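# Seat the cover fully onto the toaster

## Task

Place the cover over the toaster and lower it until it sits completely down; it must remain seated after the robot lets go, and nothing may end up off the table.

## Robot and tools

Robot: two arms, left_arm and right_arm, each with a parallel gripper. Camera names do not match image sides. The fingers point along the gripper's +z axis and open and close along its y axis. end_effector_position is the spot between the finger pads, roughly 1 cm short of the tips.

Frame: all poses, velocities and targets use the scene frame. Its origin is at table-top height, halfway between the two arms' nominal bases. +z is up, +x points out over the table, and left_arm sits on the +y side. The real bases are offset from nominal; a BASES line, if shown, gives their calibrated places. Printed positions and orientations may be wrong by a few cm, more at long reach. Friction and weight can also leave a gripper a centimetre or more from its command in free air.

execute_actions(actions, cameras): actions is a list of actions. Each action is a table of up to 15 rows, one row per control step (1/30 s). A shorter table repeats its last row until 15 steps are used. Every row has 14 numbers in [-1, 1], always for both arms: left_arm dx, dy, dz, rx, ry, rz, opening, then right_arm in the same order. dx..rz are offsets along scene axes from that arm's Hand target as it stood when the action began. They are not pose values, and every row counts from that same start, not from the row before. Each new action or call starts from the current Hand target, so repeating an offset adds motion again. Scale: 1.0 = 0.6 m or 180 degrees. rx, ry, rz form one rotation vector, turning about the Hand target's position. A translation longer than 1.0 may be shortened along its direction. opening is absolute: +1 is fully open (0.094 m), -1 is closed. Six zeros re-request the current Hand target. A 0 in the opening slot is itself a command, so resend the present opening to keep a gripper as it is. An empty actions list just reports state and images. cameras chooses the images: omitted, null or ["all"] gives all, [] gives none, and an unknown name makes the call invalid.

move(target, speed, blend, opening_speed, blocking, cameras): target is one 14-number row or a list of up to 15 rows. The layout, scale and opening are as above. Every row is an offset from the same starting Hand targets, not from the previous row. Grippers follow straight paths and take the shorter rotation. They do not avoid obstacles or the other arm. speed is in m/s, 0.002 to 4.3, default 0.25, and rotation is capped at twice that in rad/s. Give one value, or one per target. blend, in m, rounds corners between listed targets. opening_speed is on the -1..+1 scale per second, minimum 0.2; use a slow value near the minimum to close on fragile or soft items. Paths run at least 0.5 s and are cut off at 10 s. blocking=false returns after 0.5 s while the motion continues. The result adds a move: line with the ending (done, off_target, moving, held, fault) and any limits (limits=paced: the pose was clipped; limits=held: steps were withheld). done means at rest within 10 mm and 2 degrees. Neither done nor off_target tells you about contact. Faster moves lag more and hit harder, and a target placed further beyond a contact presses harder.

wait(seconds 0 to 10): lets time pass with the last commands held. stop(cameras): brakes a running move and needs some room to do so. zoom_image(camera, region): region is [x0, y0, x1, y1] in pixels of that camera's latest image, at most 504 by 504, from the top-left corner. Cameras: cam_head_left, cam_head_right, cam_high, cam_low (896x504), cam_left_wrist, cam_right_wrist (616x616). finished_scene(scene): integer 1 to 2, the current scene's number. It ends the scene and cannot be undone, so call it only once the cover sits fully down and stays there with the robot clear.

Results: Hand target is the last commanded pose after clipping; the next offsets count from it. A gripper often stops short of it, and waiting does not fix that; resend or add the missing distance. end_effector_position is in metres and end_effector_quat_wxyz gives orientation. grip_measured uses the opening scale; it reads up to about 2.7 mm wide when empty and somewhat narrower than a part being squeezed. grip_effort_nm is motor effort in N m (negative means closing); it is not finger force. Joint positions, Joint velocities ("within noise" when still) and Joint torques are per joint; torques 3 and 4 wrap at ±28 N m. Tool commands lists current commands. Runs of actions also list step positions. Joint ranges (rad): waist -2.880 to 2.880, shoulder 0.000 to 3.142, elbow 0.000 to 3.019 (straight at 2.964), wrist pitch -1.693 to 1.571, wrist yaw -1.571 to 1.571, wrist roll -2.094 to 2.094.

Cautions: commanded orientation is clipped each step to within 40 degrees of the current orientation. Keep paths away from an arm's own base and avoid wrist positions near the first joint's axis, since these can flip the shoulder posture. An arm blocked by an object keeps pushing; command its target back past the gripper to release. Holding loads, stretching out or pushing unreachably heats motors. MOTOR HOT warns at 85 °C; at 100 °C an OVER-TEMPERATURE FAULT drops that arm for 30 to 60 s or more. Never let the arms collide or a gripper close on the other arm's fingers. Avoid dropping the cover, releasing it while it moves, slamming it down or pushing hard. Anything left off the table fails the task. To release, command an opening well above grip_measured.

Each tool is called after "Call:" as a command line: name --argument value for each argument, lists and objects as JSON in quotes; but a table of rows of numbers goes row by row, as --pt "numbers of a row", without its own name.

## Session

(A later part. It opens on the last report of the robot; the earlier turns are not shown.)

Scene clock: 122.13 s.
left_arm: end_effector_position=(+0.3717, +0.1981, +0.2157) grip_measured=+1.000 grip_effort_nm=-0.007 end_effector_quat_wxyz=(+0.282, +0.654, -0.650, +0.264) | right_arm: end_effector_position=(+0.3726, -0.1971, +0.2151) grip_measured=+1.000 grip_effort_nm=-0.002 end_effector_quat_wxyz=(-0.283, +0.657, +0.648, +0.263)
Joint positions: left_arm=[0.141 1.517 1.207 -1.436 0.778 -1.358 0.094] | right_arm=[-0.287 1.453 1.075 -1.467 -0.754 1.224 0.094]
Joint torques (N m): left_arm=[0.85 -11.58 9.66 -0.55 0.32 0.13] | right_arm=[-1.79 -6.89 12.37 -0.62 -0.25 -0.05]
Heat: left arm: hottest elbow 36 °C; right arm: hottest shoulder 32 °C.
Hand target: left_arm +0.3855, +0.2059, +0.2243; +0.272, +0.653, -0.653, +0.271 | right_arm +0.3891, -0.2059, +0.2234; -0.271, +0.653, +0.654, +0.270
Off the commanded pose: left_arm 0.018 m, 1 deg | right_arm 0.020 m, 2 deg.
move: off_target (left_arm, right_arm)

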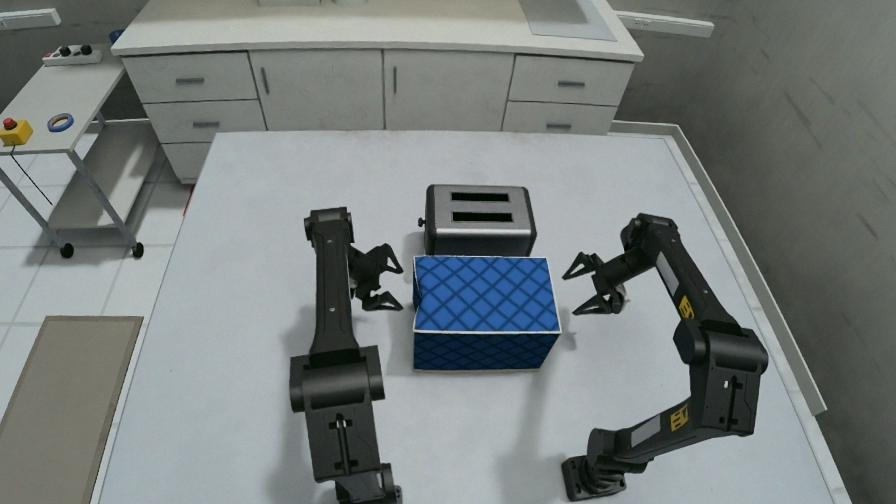

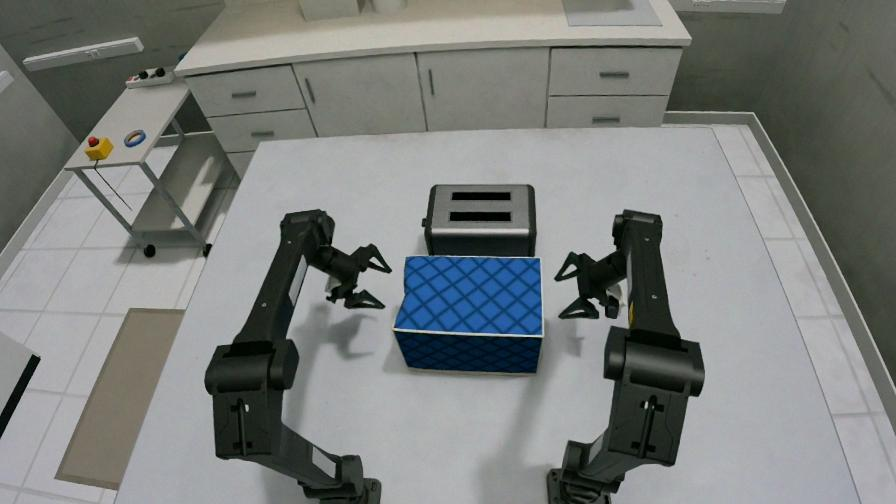

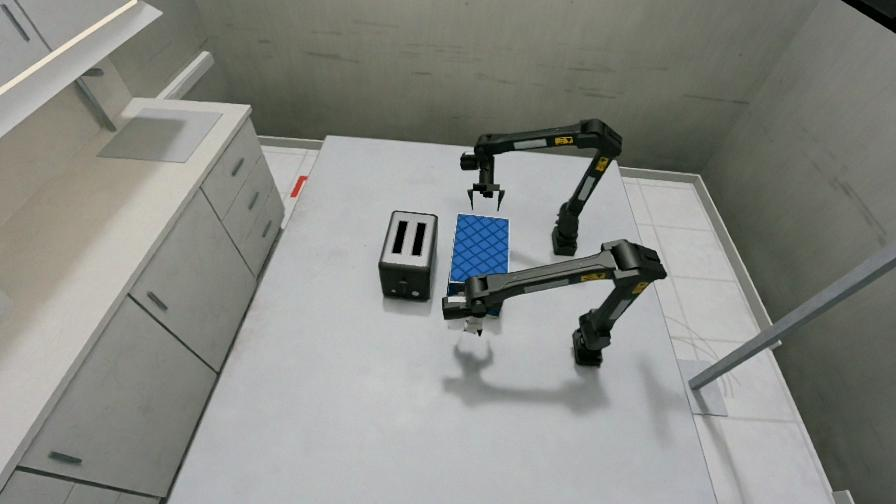

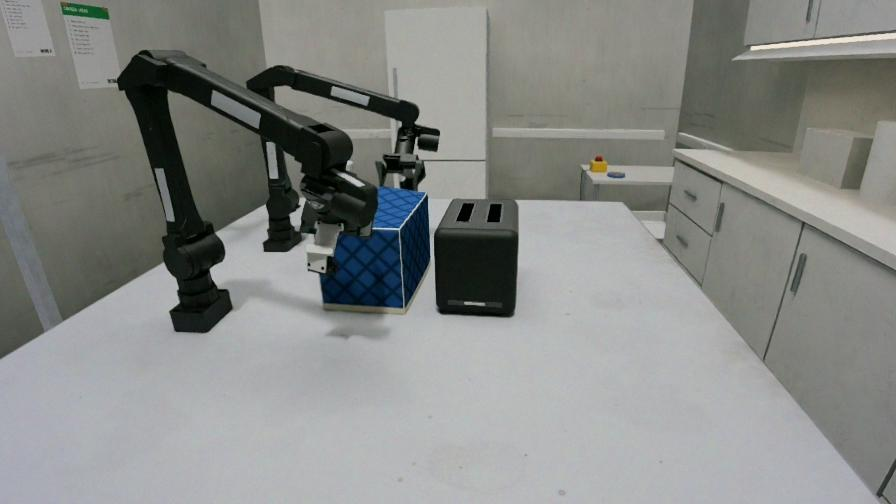

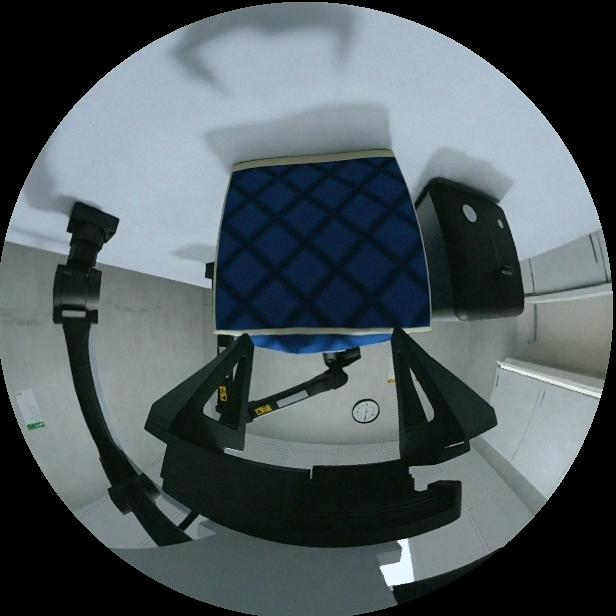

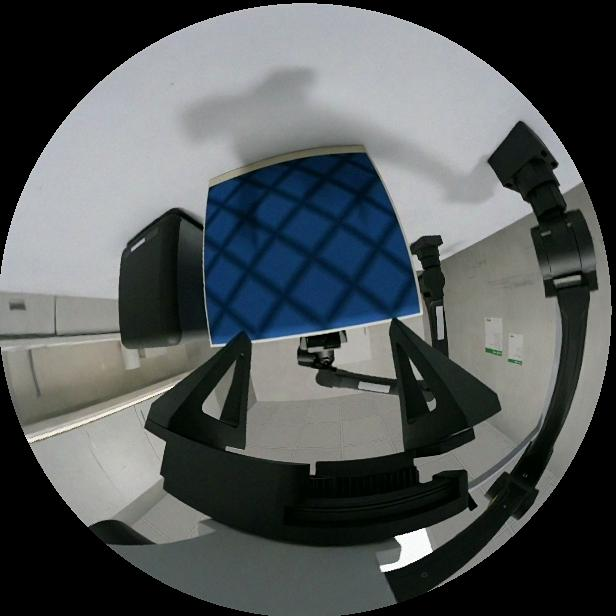

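Call:
move --target '[0,0.033,0.09,0,-0.354,-0.354,1,-0.005,-0.033,0.09,0,-0.354,0.354,1]' --speed 0.3

Call:
zoom_image --camera "cam_high" --region '[360, 90, 680, 390]'

Scene clock: 134.23 s.
left_arm: end_effector_position=(+0.3742, +0.2170, +0.2642) grip_measured=+1.000 grip_effort_nm=-0.002 end_effector_quat_wxyz=(-0.020, -0.002, +0.923, -0.384) | right_arm: end_effector_position=(+0.3729, -0.2164, +0.2589) grip_measured=+1.000 grip_effort_nm=-0.007 end_effector_quat_wxyz=(-0.027, +0.009, +0.922, +0.387)
Joint positions: left_arm=[0.182 1.517 1.337 -1.622 0.762 0.276 0.094] | right_arm=[-0.334 1.453 1.19 -1.651 -0.735 -0.412 0.094]
Joint torques (N m): left_arm=[1.03 -13.33 9.89 -0.75 0.53 0.21] | right_arm=[-2.14 -9 12.86 -0.65 -0.5 -0.11]
Heat: left arm: hottest elbow 37 °C; right arm: hottest shoulder 33 °C.
Hand target: left_arm +0.3854, +0.2256, +0.2783; -0.001, +0.001, +0.924, -0.382 | right_arm +0.3860, -0.2256, +0.2774; +0.001, -0.001, +0.924, +0.382
Off the commanded pose: left_arm 0.020 m, 2 deg | right_arm 0.025 m, 3 deg.
move: off_target (left_arm, right_arm)

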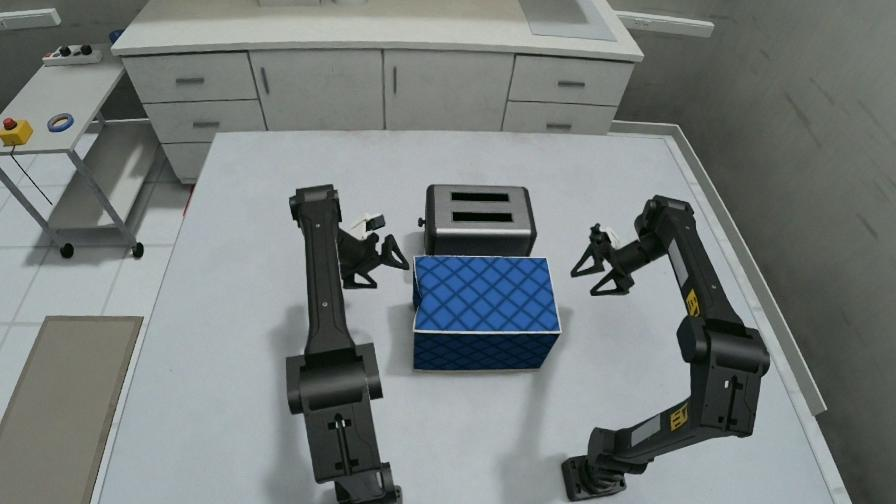

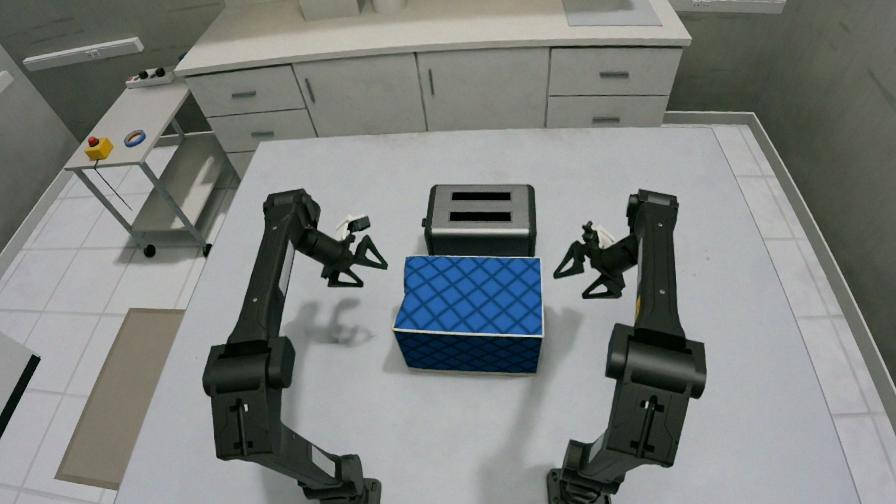

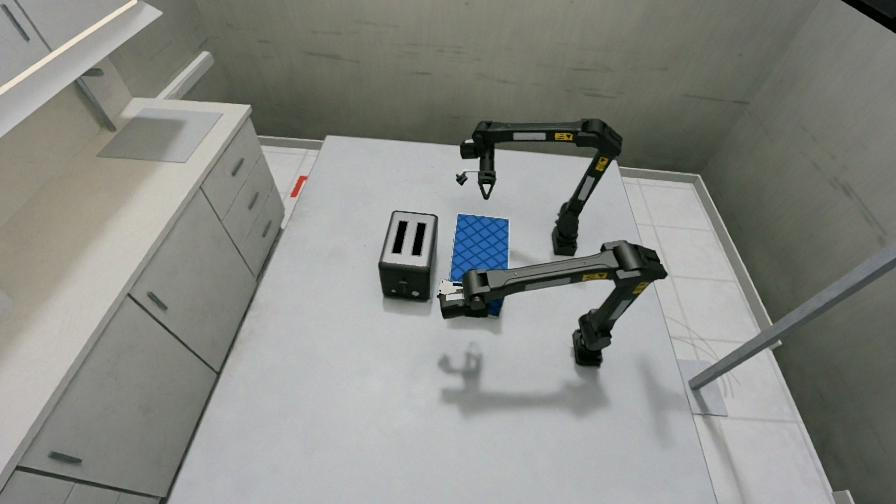

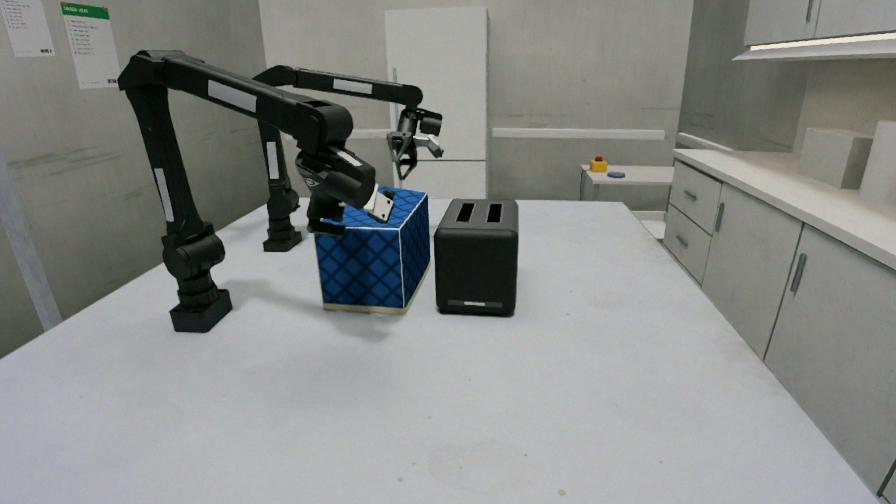

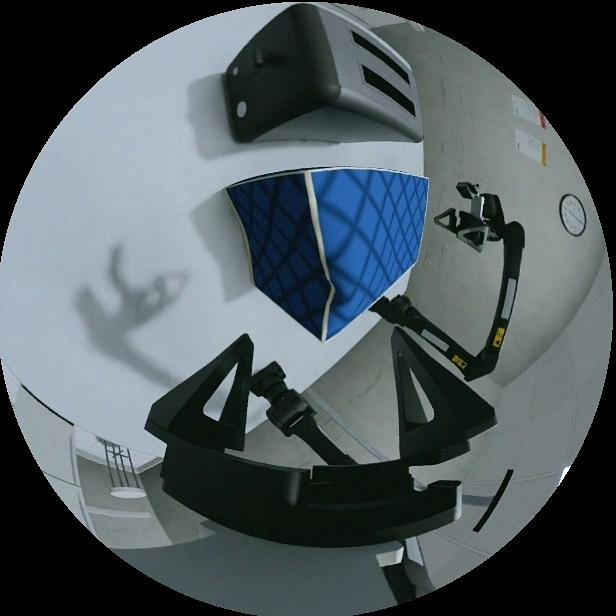

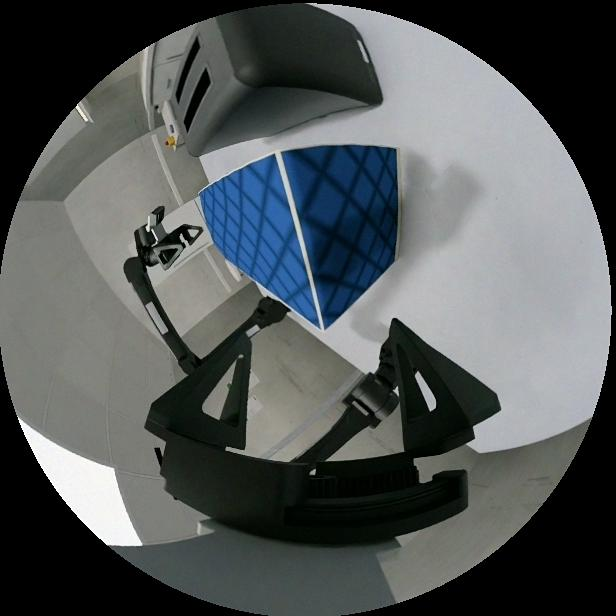

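Scaled by 1.575.

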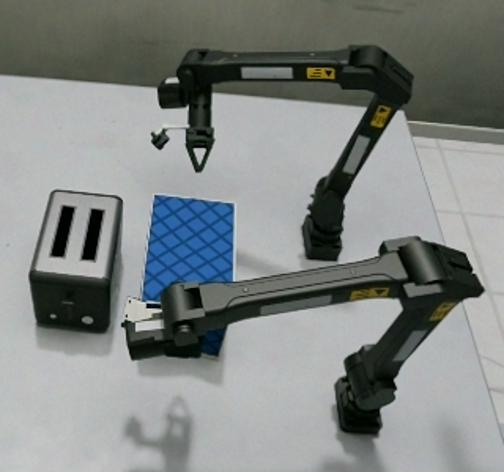

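Call:
move --target '[0.0,-0.108,-0.113,0,0,0,1,0.0,0.108,-0.105,0,0,0,1]' --speed 0.12

Call:
zoom_image --camera "cam_head_left" --region '[330, 180, 650, 400]'

Call:
zoom_image --camera "cam_head_right" --region '[310, 180, 630, 400]'

Scene clock: 140.10 s.
left_arm: end_effector_position=(+0.3837, +0.1669, +0.2087) grip_measured=+1.000 grip_effort_nm=-0.002 end_effector_quat_wxyz=(-0.004, -0.004, +0.924, -0.382) | right_arm: end_effector_position=(+0.3900, -0.1660, +0.2116) grip_measured=+1.000 grip_effort_nm=-0.017 end_effector_quat_wxyz=(-0.001, -0.001, +0.924, +0.382)
Joint positions: left_arm=[0.063 1.517 1.194 -1.321 0.781 0.091 0.094] | right_arm=[-0.197 1.452 1.072 -1.353 -0.77 -0.228 0.094]
Joint torques (N m): left_arm=[-0.97 -13.68 6.97 0.32 0.55 0.01] | right_arm=[-0.09 -9.93 7.06 0.18 -0.59 0.22]
Heat: left arm: hottest elbow 37 °C; right arm: hottest shoulder 33 °C.
Hand target: left_arm +0.3855, +0.1609, +0.2105; -0.001, +0.001, +0.924, -0.382 | right_arm +0.3861, -0.1608, +0.2144; +0.001, -0.001, +0.924, +0.382
Off the commanded pose: left_arm 0.007 m, 1 deg | right_arm 0.007 m, 0 deg.
move: done

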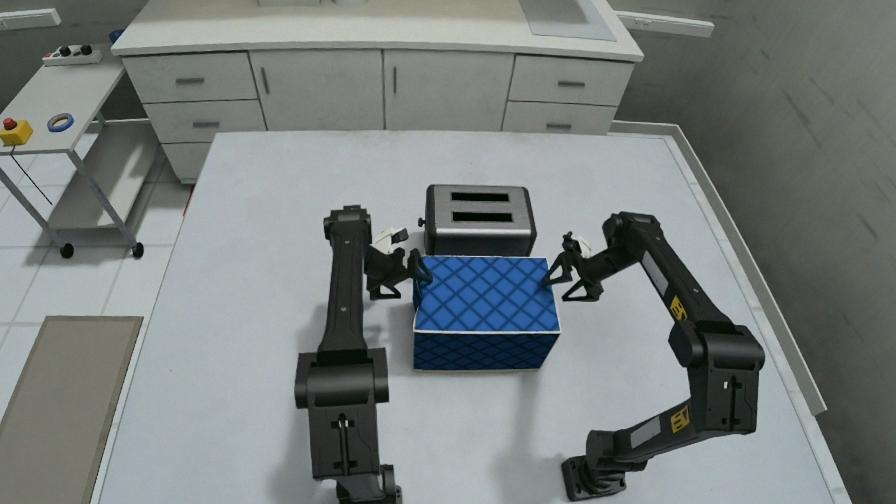

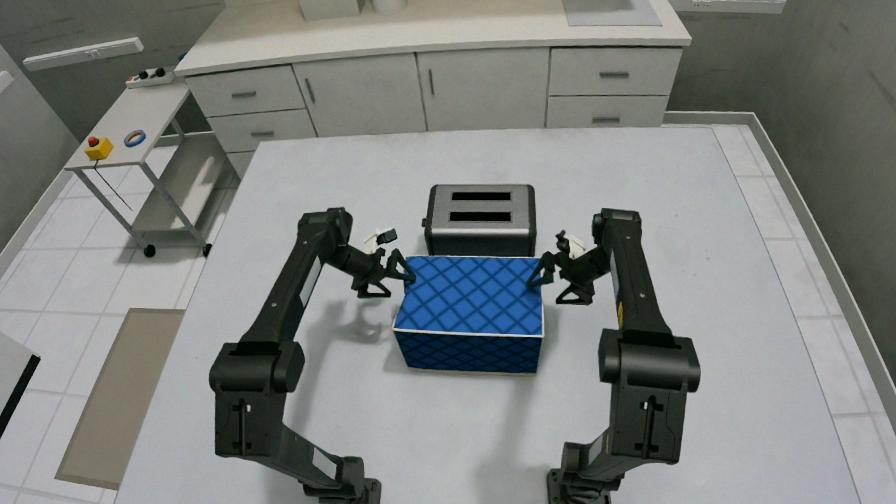

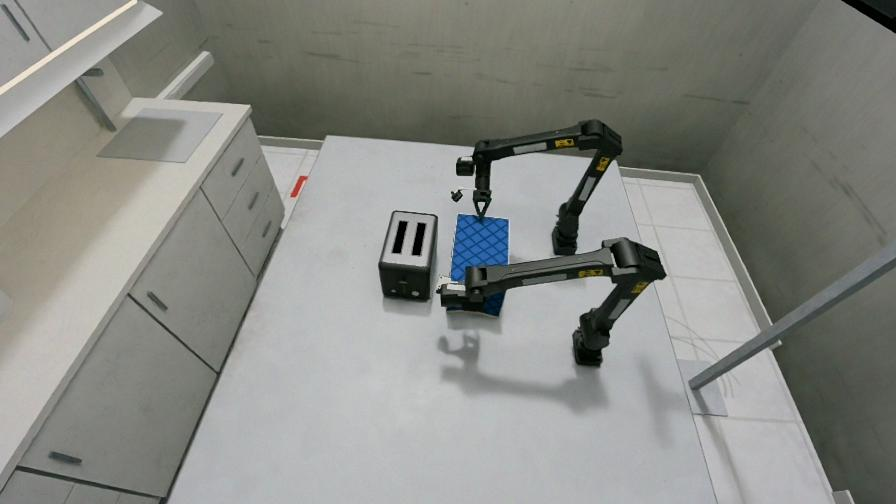

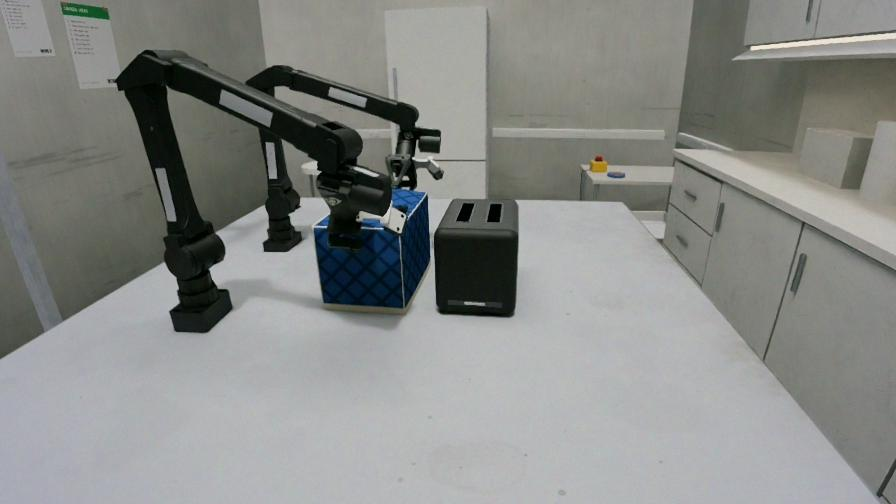

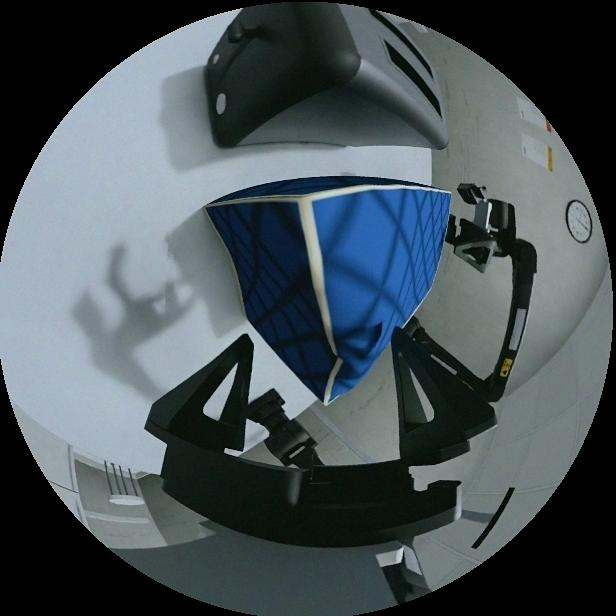

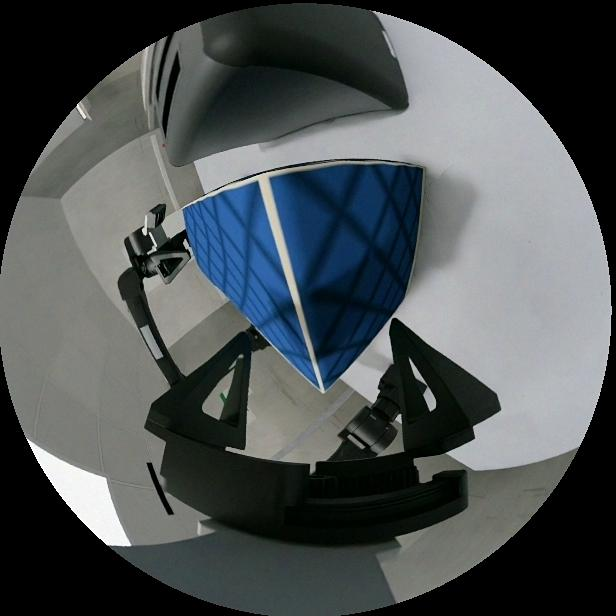

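Scaled by 1.575.

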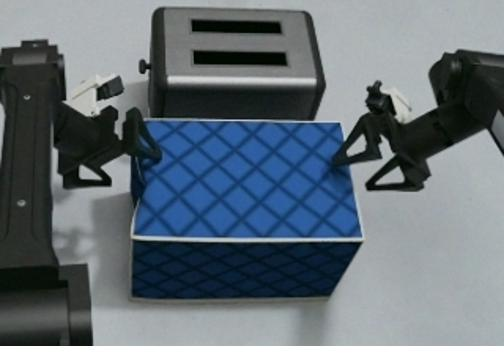

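Scaled by 1.575.

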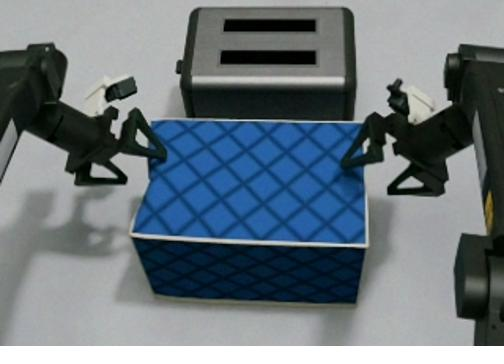

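Call:
move --target '[-0.01,-0.035,-0.033,0,0,0,1,-0.015,0.033,-0.038,0,0,0,1]' --speed 0.08

Call:
zoom_image --camera "cam_head_left" --region '[330, 180, 650, 400]'

Call:
zoom_image --camera "cam_head_right" --region '[310, 180, 630, 400]'

Scene clock: 147.13 s.
left_arm: end_effector_position=(+0.3782, +0.1459, +0.1861) grip_measured=+1.000 grip_effort_nm=-0.002 end_effector_quat_wxyz=(-0.008, -0.005, +0.924, -0.382) | right_arm: end_effector_position=(+0.3810, -0.1464, +0.1885) grip_measured=+1.000 grip_effort_nm=-0.002 end_effector_quat_wxyz=(-0.002, +0.000, +0.925, +0.381)
Joint positions: left_arm=[0.014 1.517 1.131 -1.218 0.784 0.023 0.094] | right_arm=[-0.149 1.439 0.994 -1.241 -0.775 -0.16 0.094]
Joint torques (N m): left_arm=[-1.2 -13.8 6.84 0.36 0.51 0.03] | right_arm=[-0.03 -9.52 6.93 0.29 -0.63 0.21]
Heat: left arm: hottest elbow 36 °C; right arm: hottest shoulder 33 °C.
Hand target: left_arm +0.3794, +0.1399, +0.1906; -0.001, +0.001, +0.924, -0.383 | right_arm +0.3770, -0.1411, +0.1914; +0.000, -0.001, +0.924, +0.382
Off the commanded pose: left_arm 0.008 m, 1 deg | right_arm 0.007 m, 0 deg.
move: done

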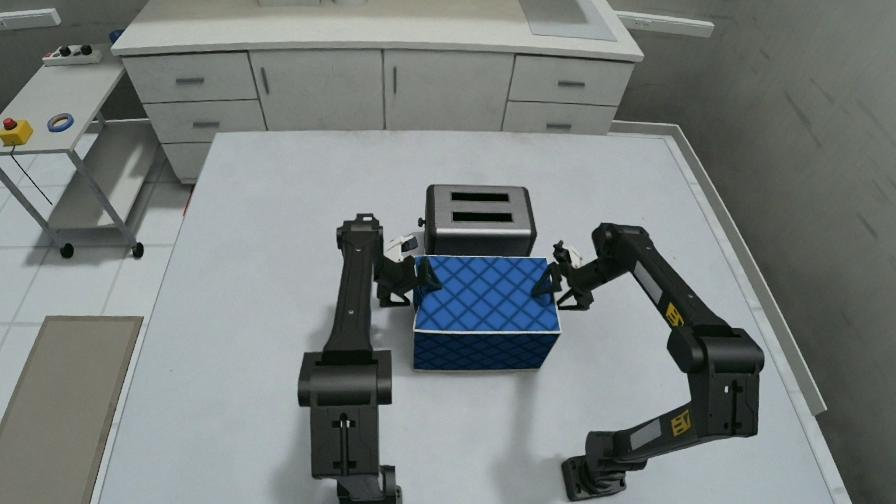

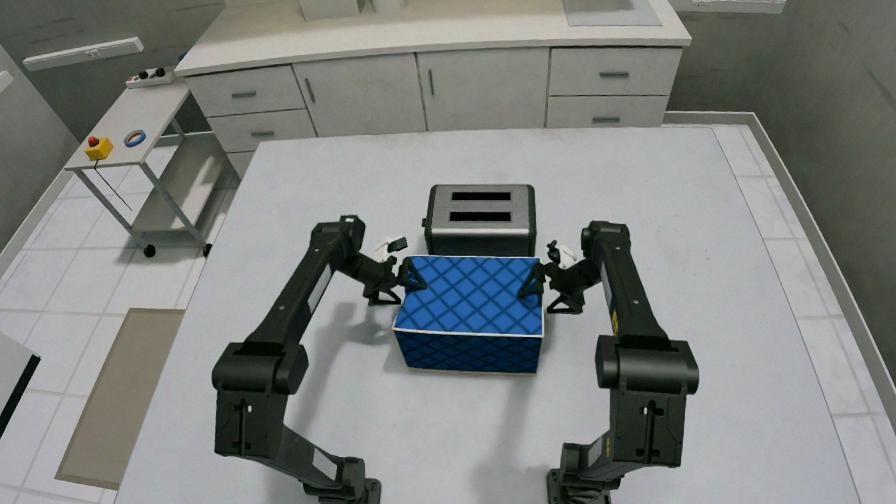

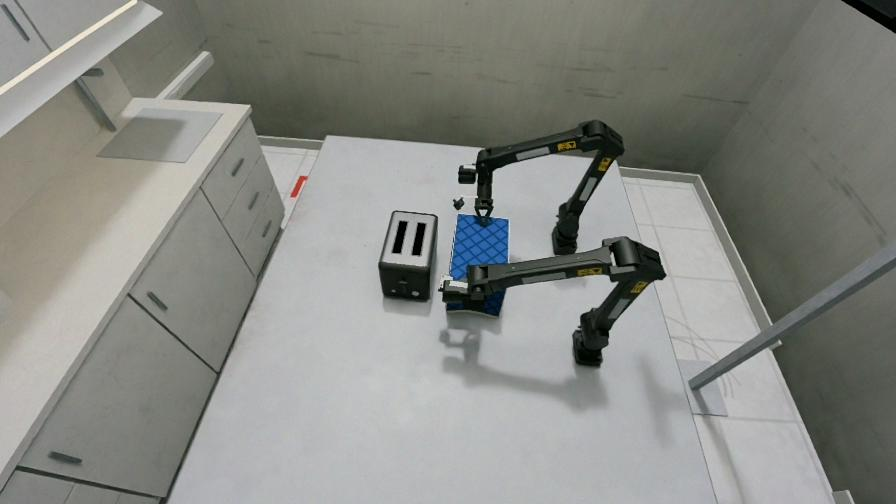

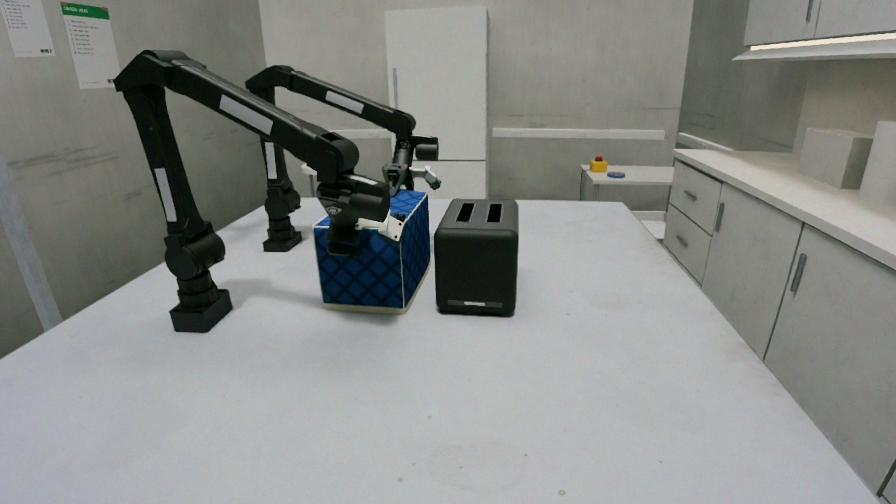

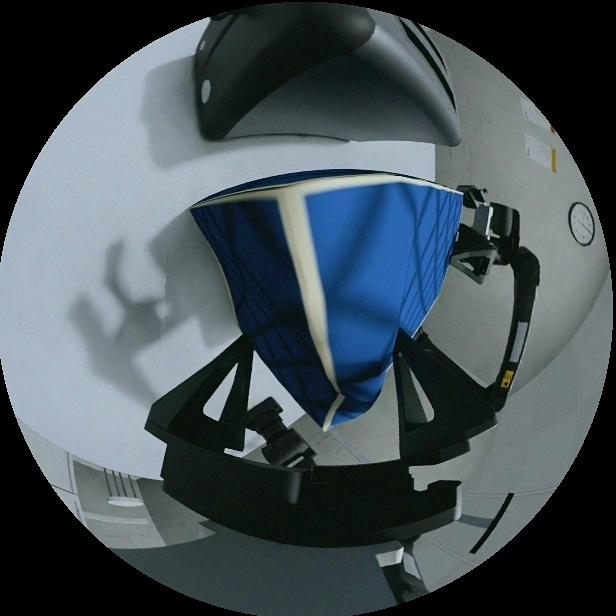

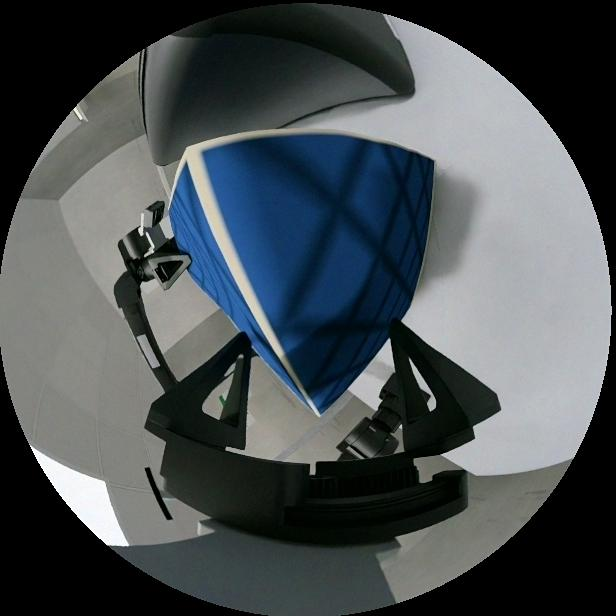

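Scaled by 1.575.

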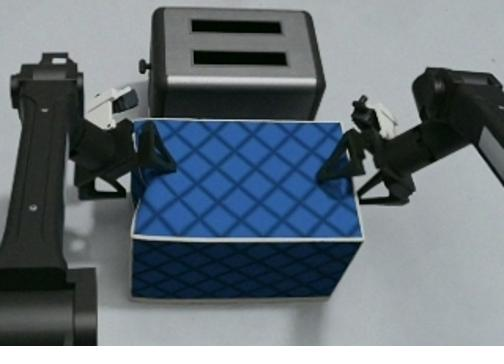

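Scaled by 1.575.

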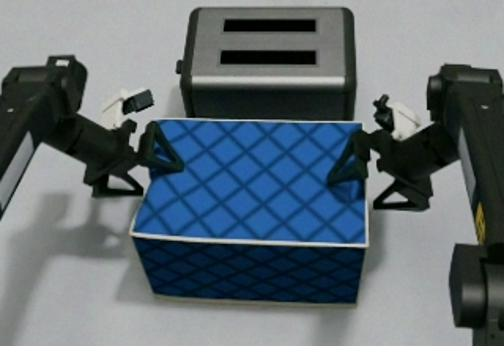

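Call:
move --target '[0,0,0,0,0,0,-1,0,0,0,0,0,0,-1]' --opening_speed 0.5

Call:
zoom_image --camera "cam_head_left" --region '[330, 180, 650, 400]'

Call:
zoom_image --camera "cam_head_right" --region '[310, 180, 630, 400]'

Scene clock: 155.73 s.
left_arm: end_effector_position=(+0.3753, +0.1352, +0.1947) grip_measured=-0.874 grip_effort_nm=-1.018 end_effector_quat_wxyz=(-0.008, -0.002, +0.920, -0.392) | right_arm: end_effector_position=(+0.3795, -0.1364, +0.1977) grip_measured=-0.953 grip_effort_nm=-0.999 end_effector_quat_wxyz=(+0.004, -0.009, +0.920, +0.392)
Joint positions: left_arm=[-0.005 1.502 1.131 -1.218 0.805 0.002 0.006] | right_arm=[-0.131 1.42 0.994 -1.241 -0.801 -0.155 0.002]
Joint torques (N m): left_arm=[0.32 -12.69 6.98 0.38 -0.29 0.22] | right_arm=[-1.38 -8.18 7.04 0.28 0.37 0.18]
Heat: left arm: hottest elbow 35 °C; right arm: hottest shoulder 33 °C.
Hand target: left_arm +0.3794, +0.1399, +0.1907; -0.001, +0.001, +0.924, -0.383 | right_arm +0.3770, -0.1410, +0.1915; +0.001, -0.001, +0.924, +0.382
Off the commanded pose: left_arm 0.007 m, 1 deg | right_arm 0.008 m, 2 deg.
move: done

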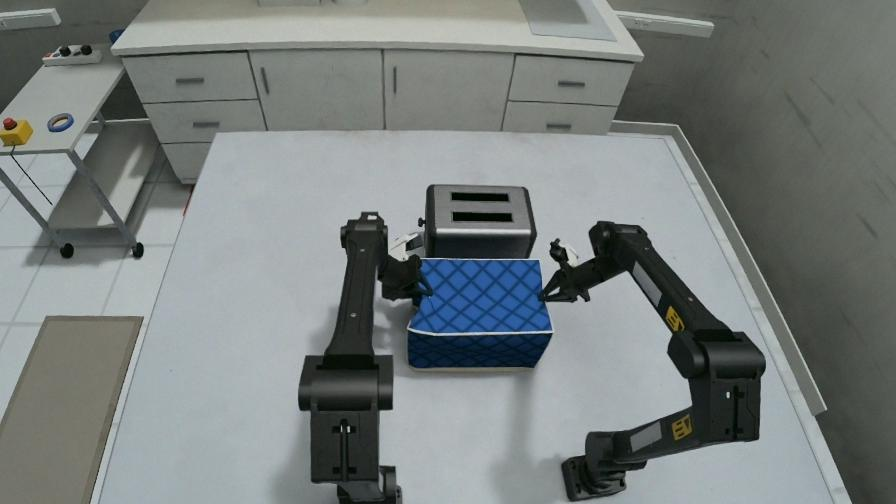

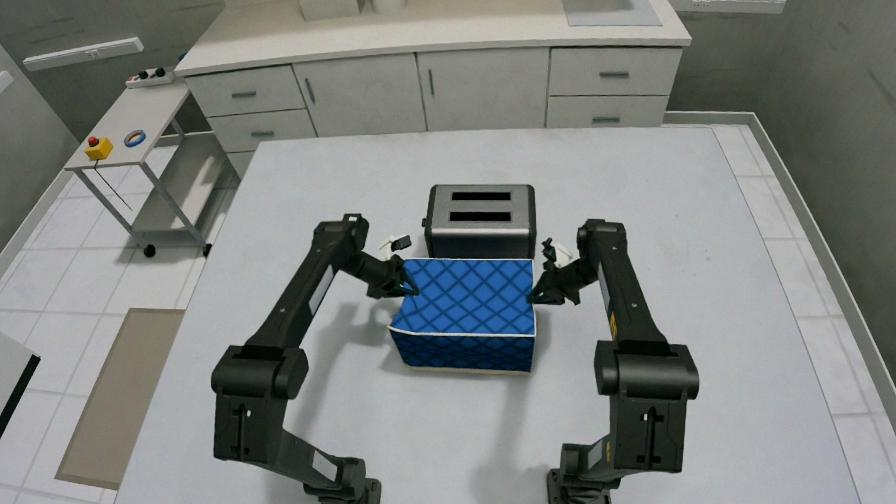

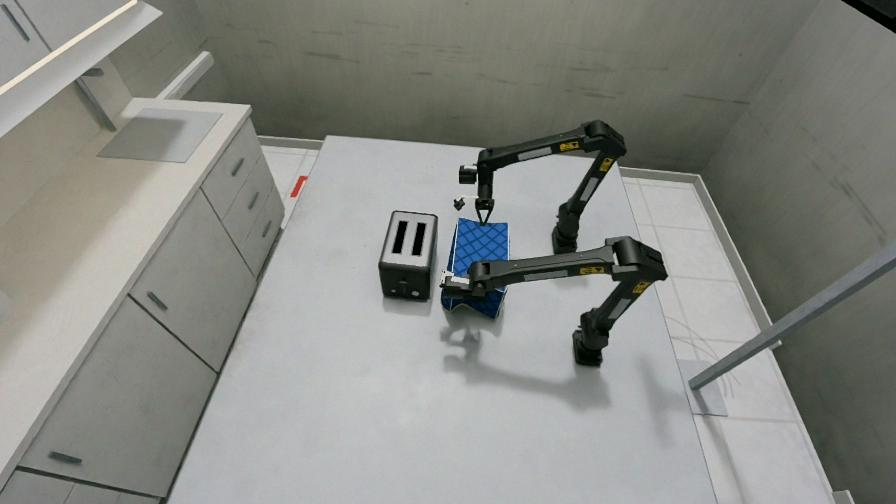

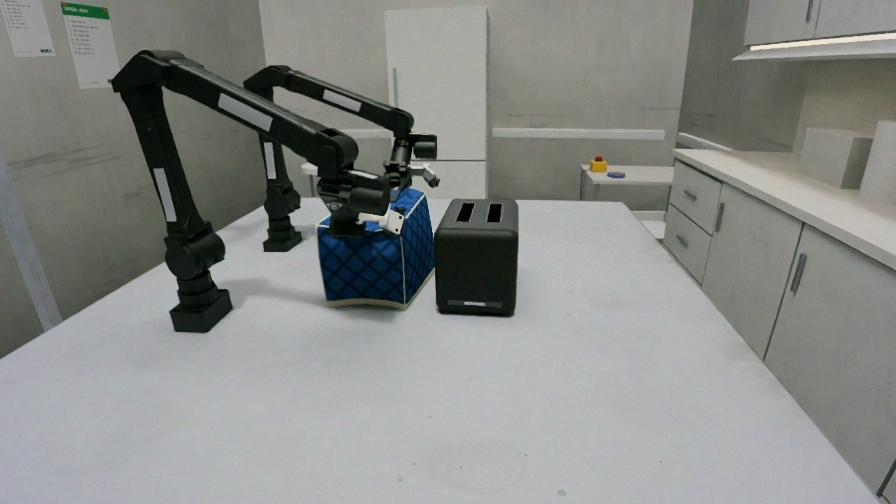

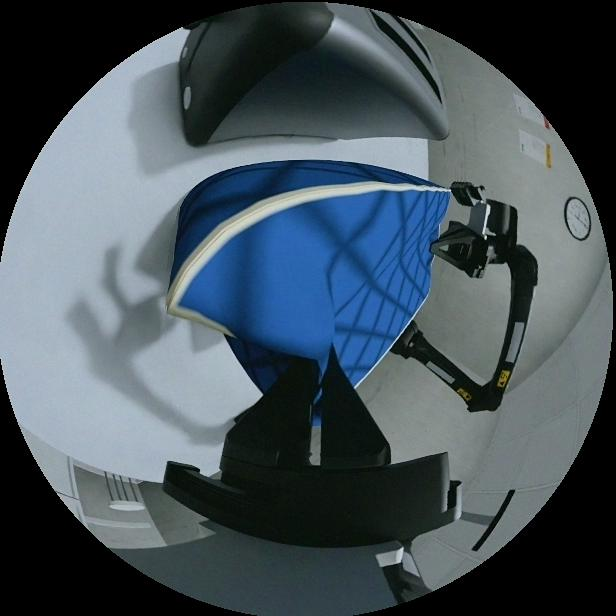

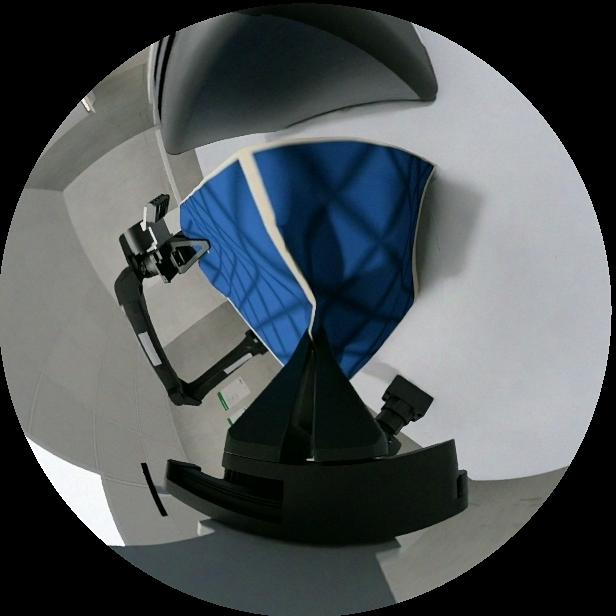

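Scaled by 1.575.

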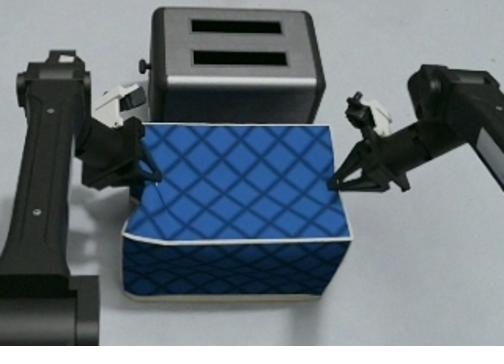

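Scaled by 1.575.

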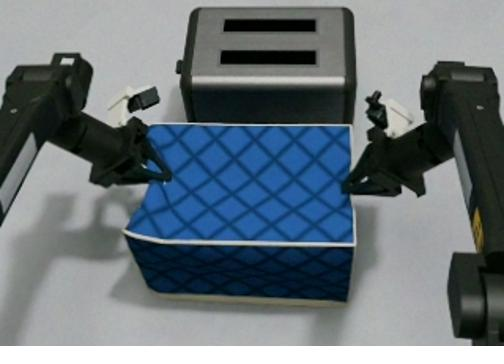

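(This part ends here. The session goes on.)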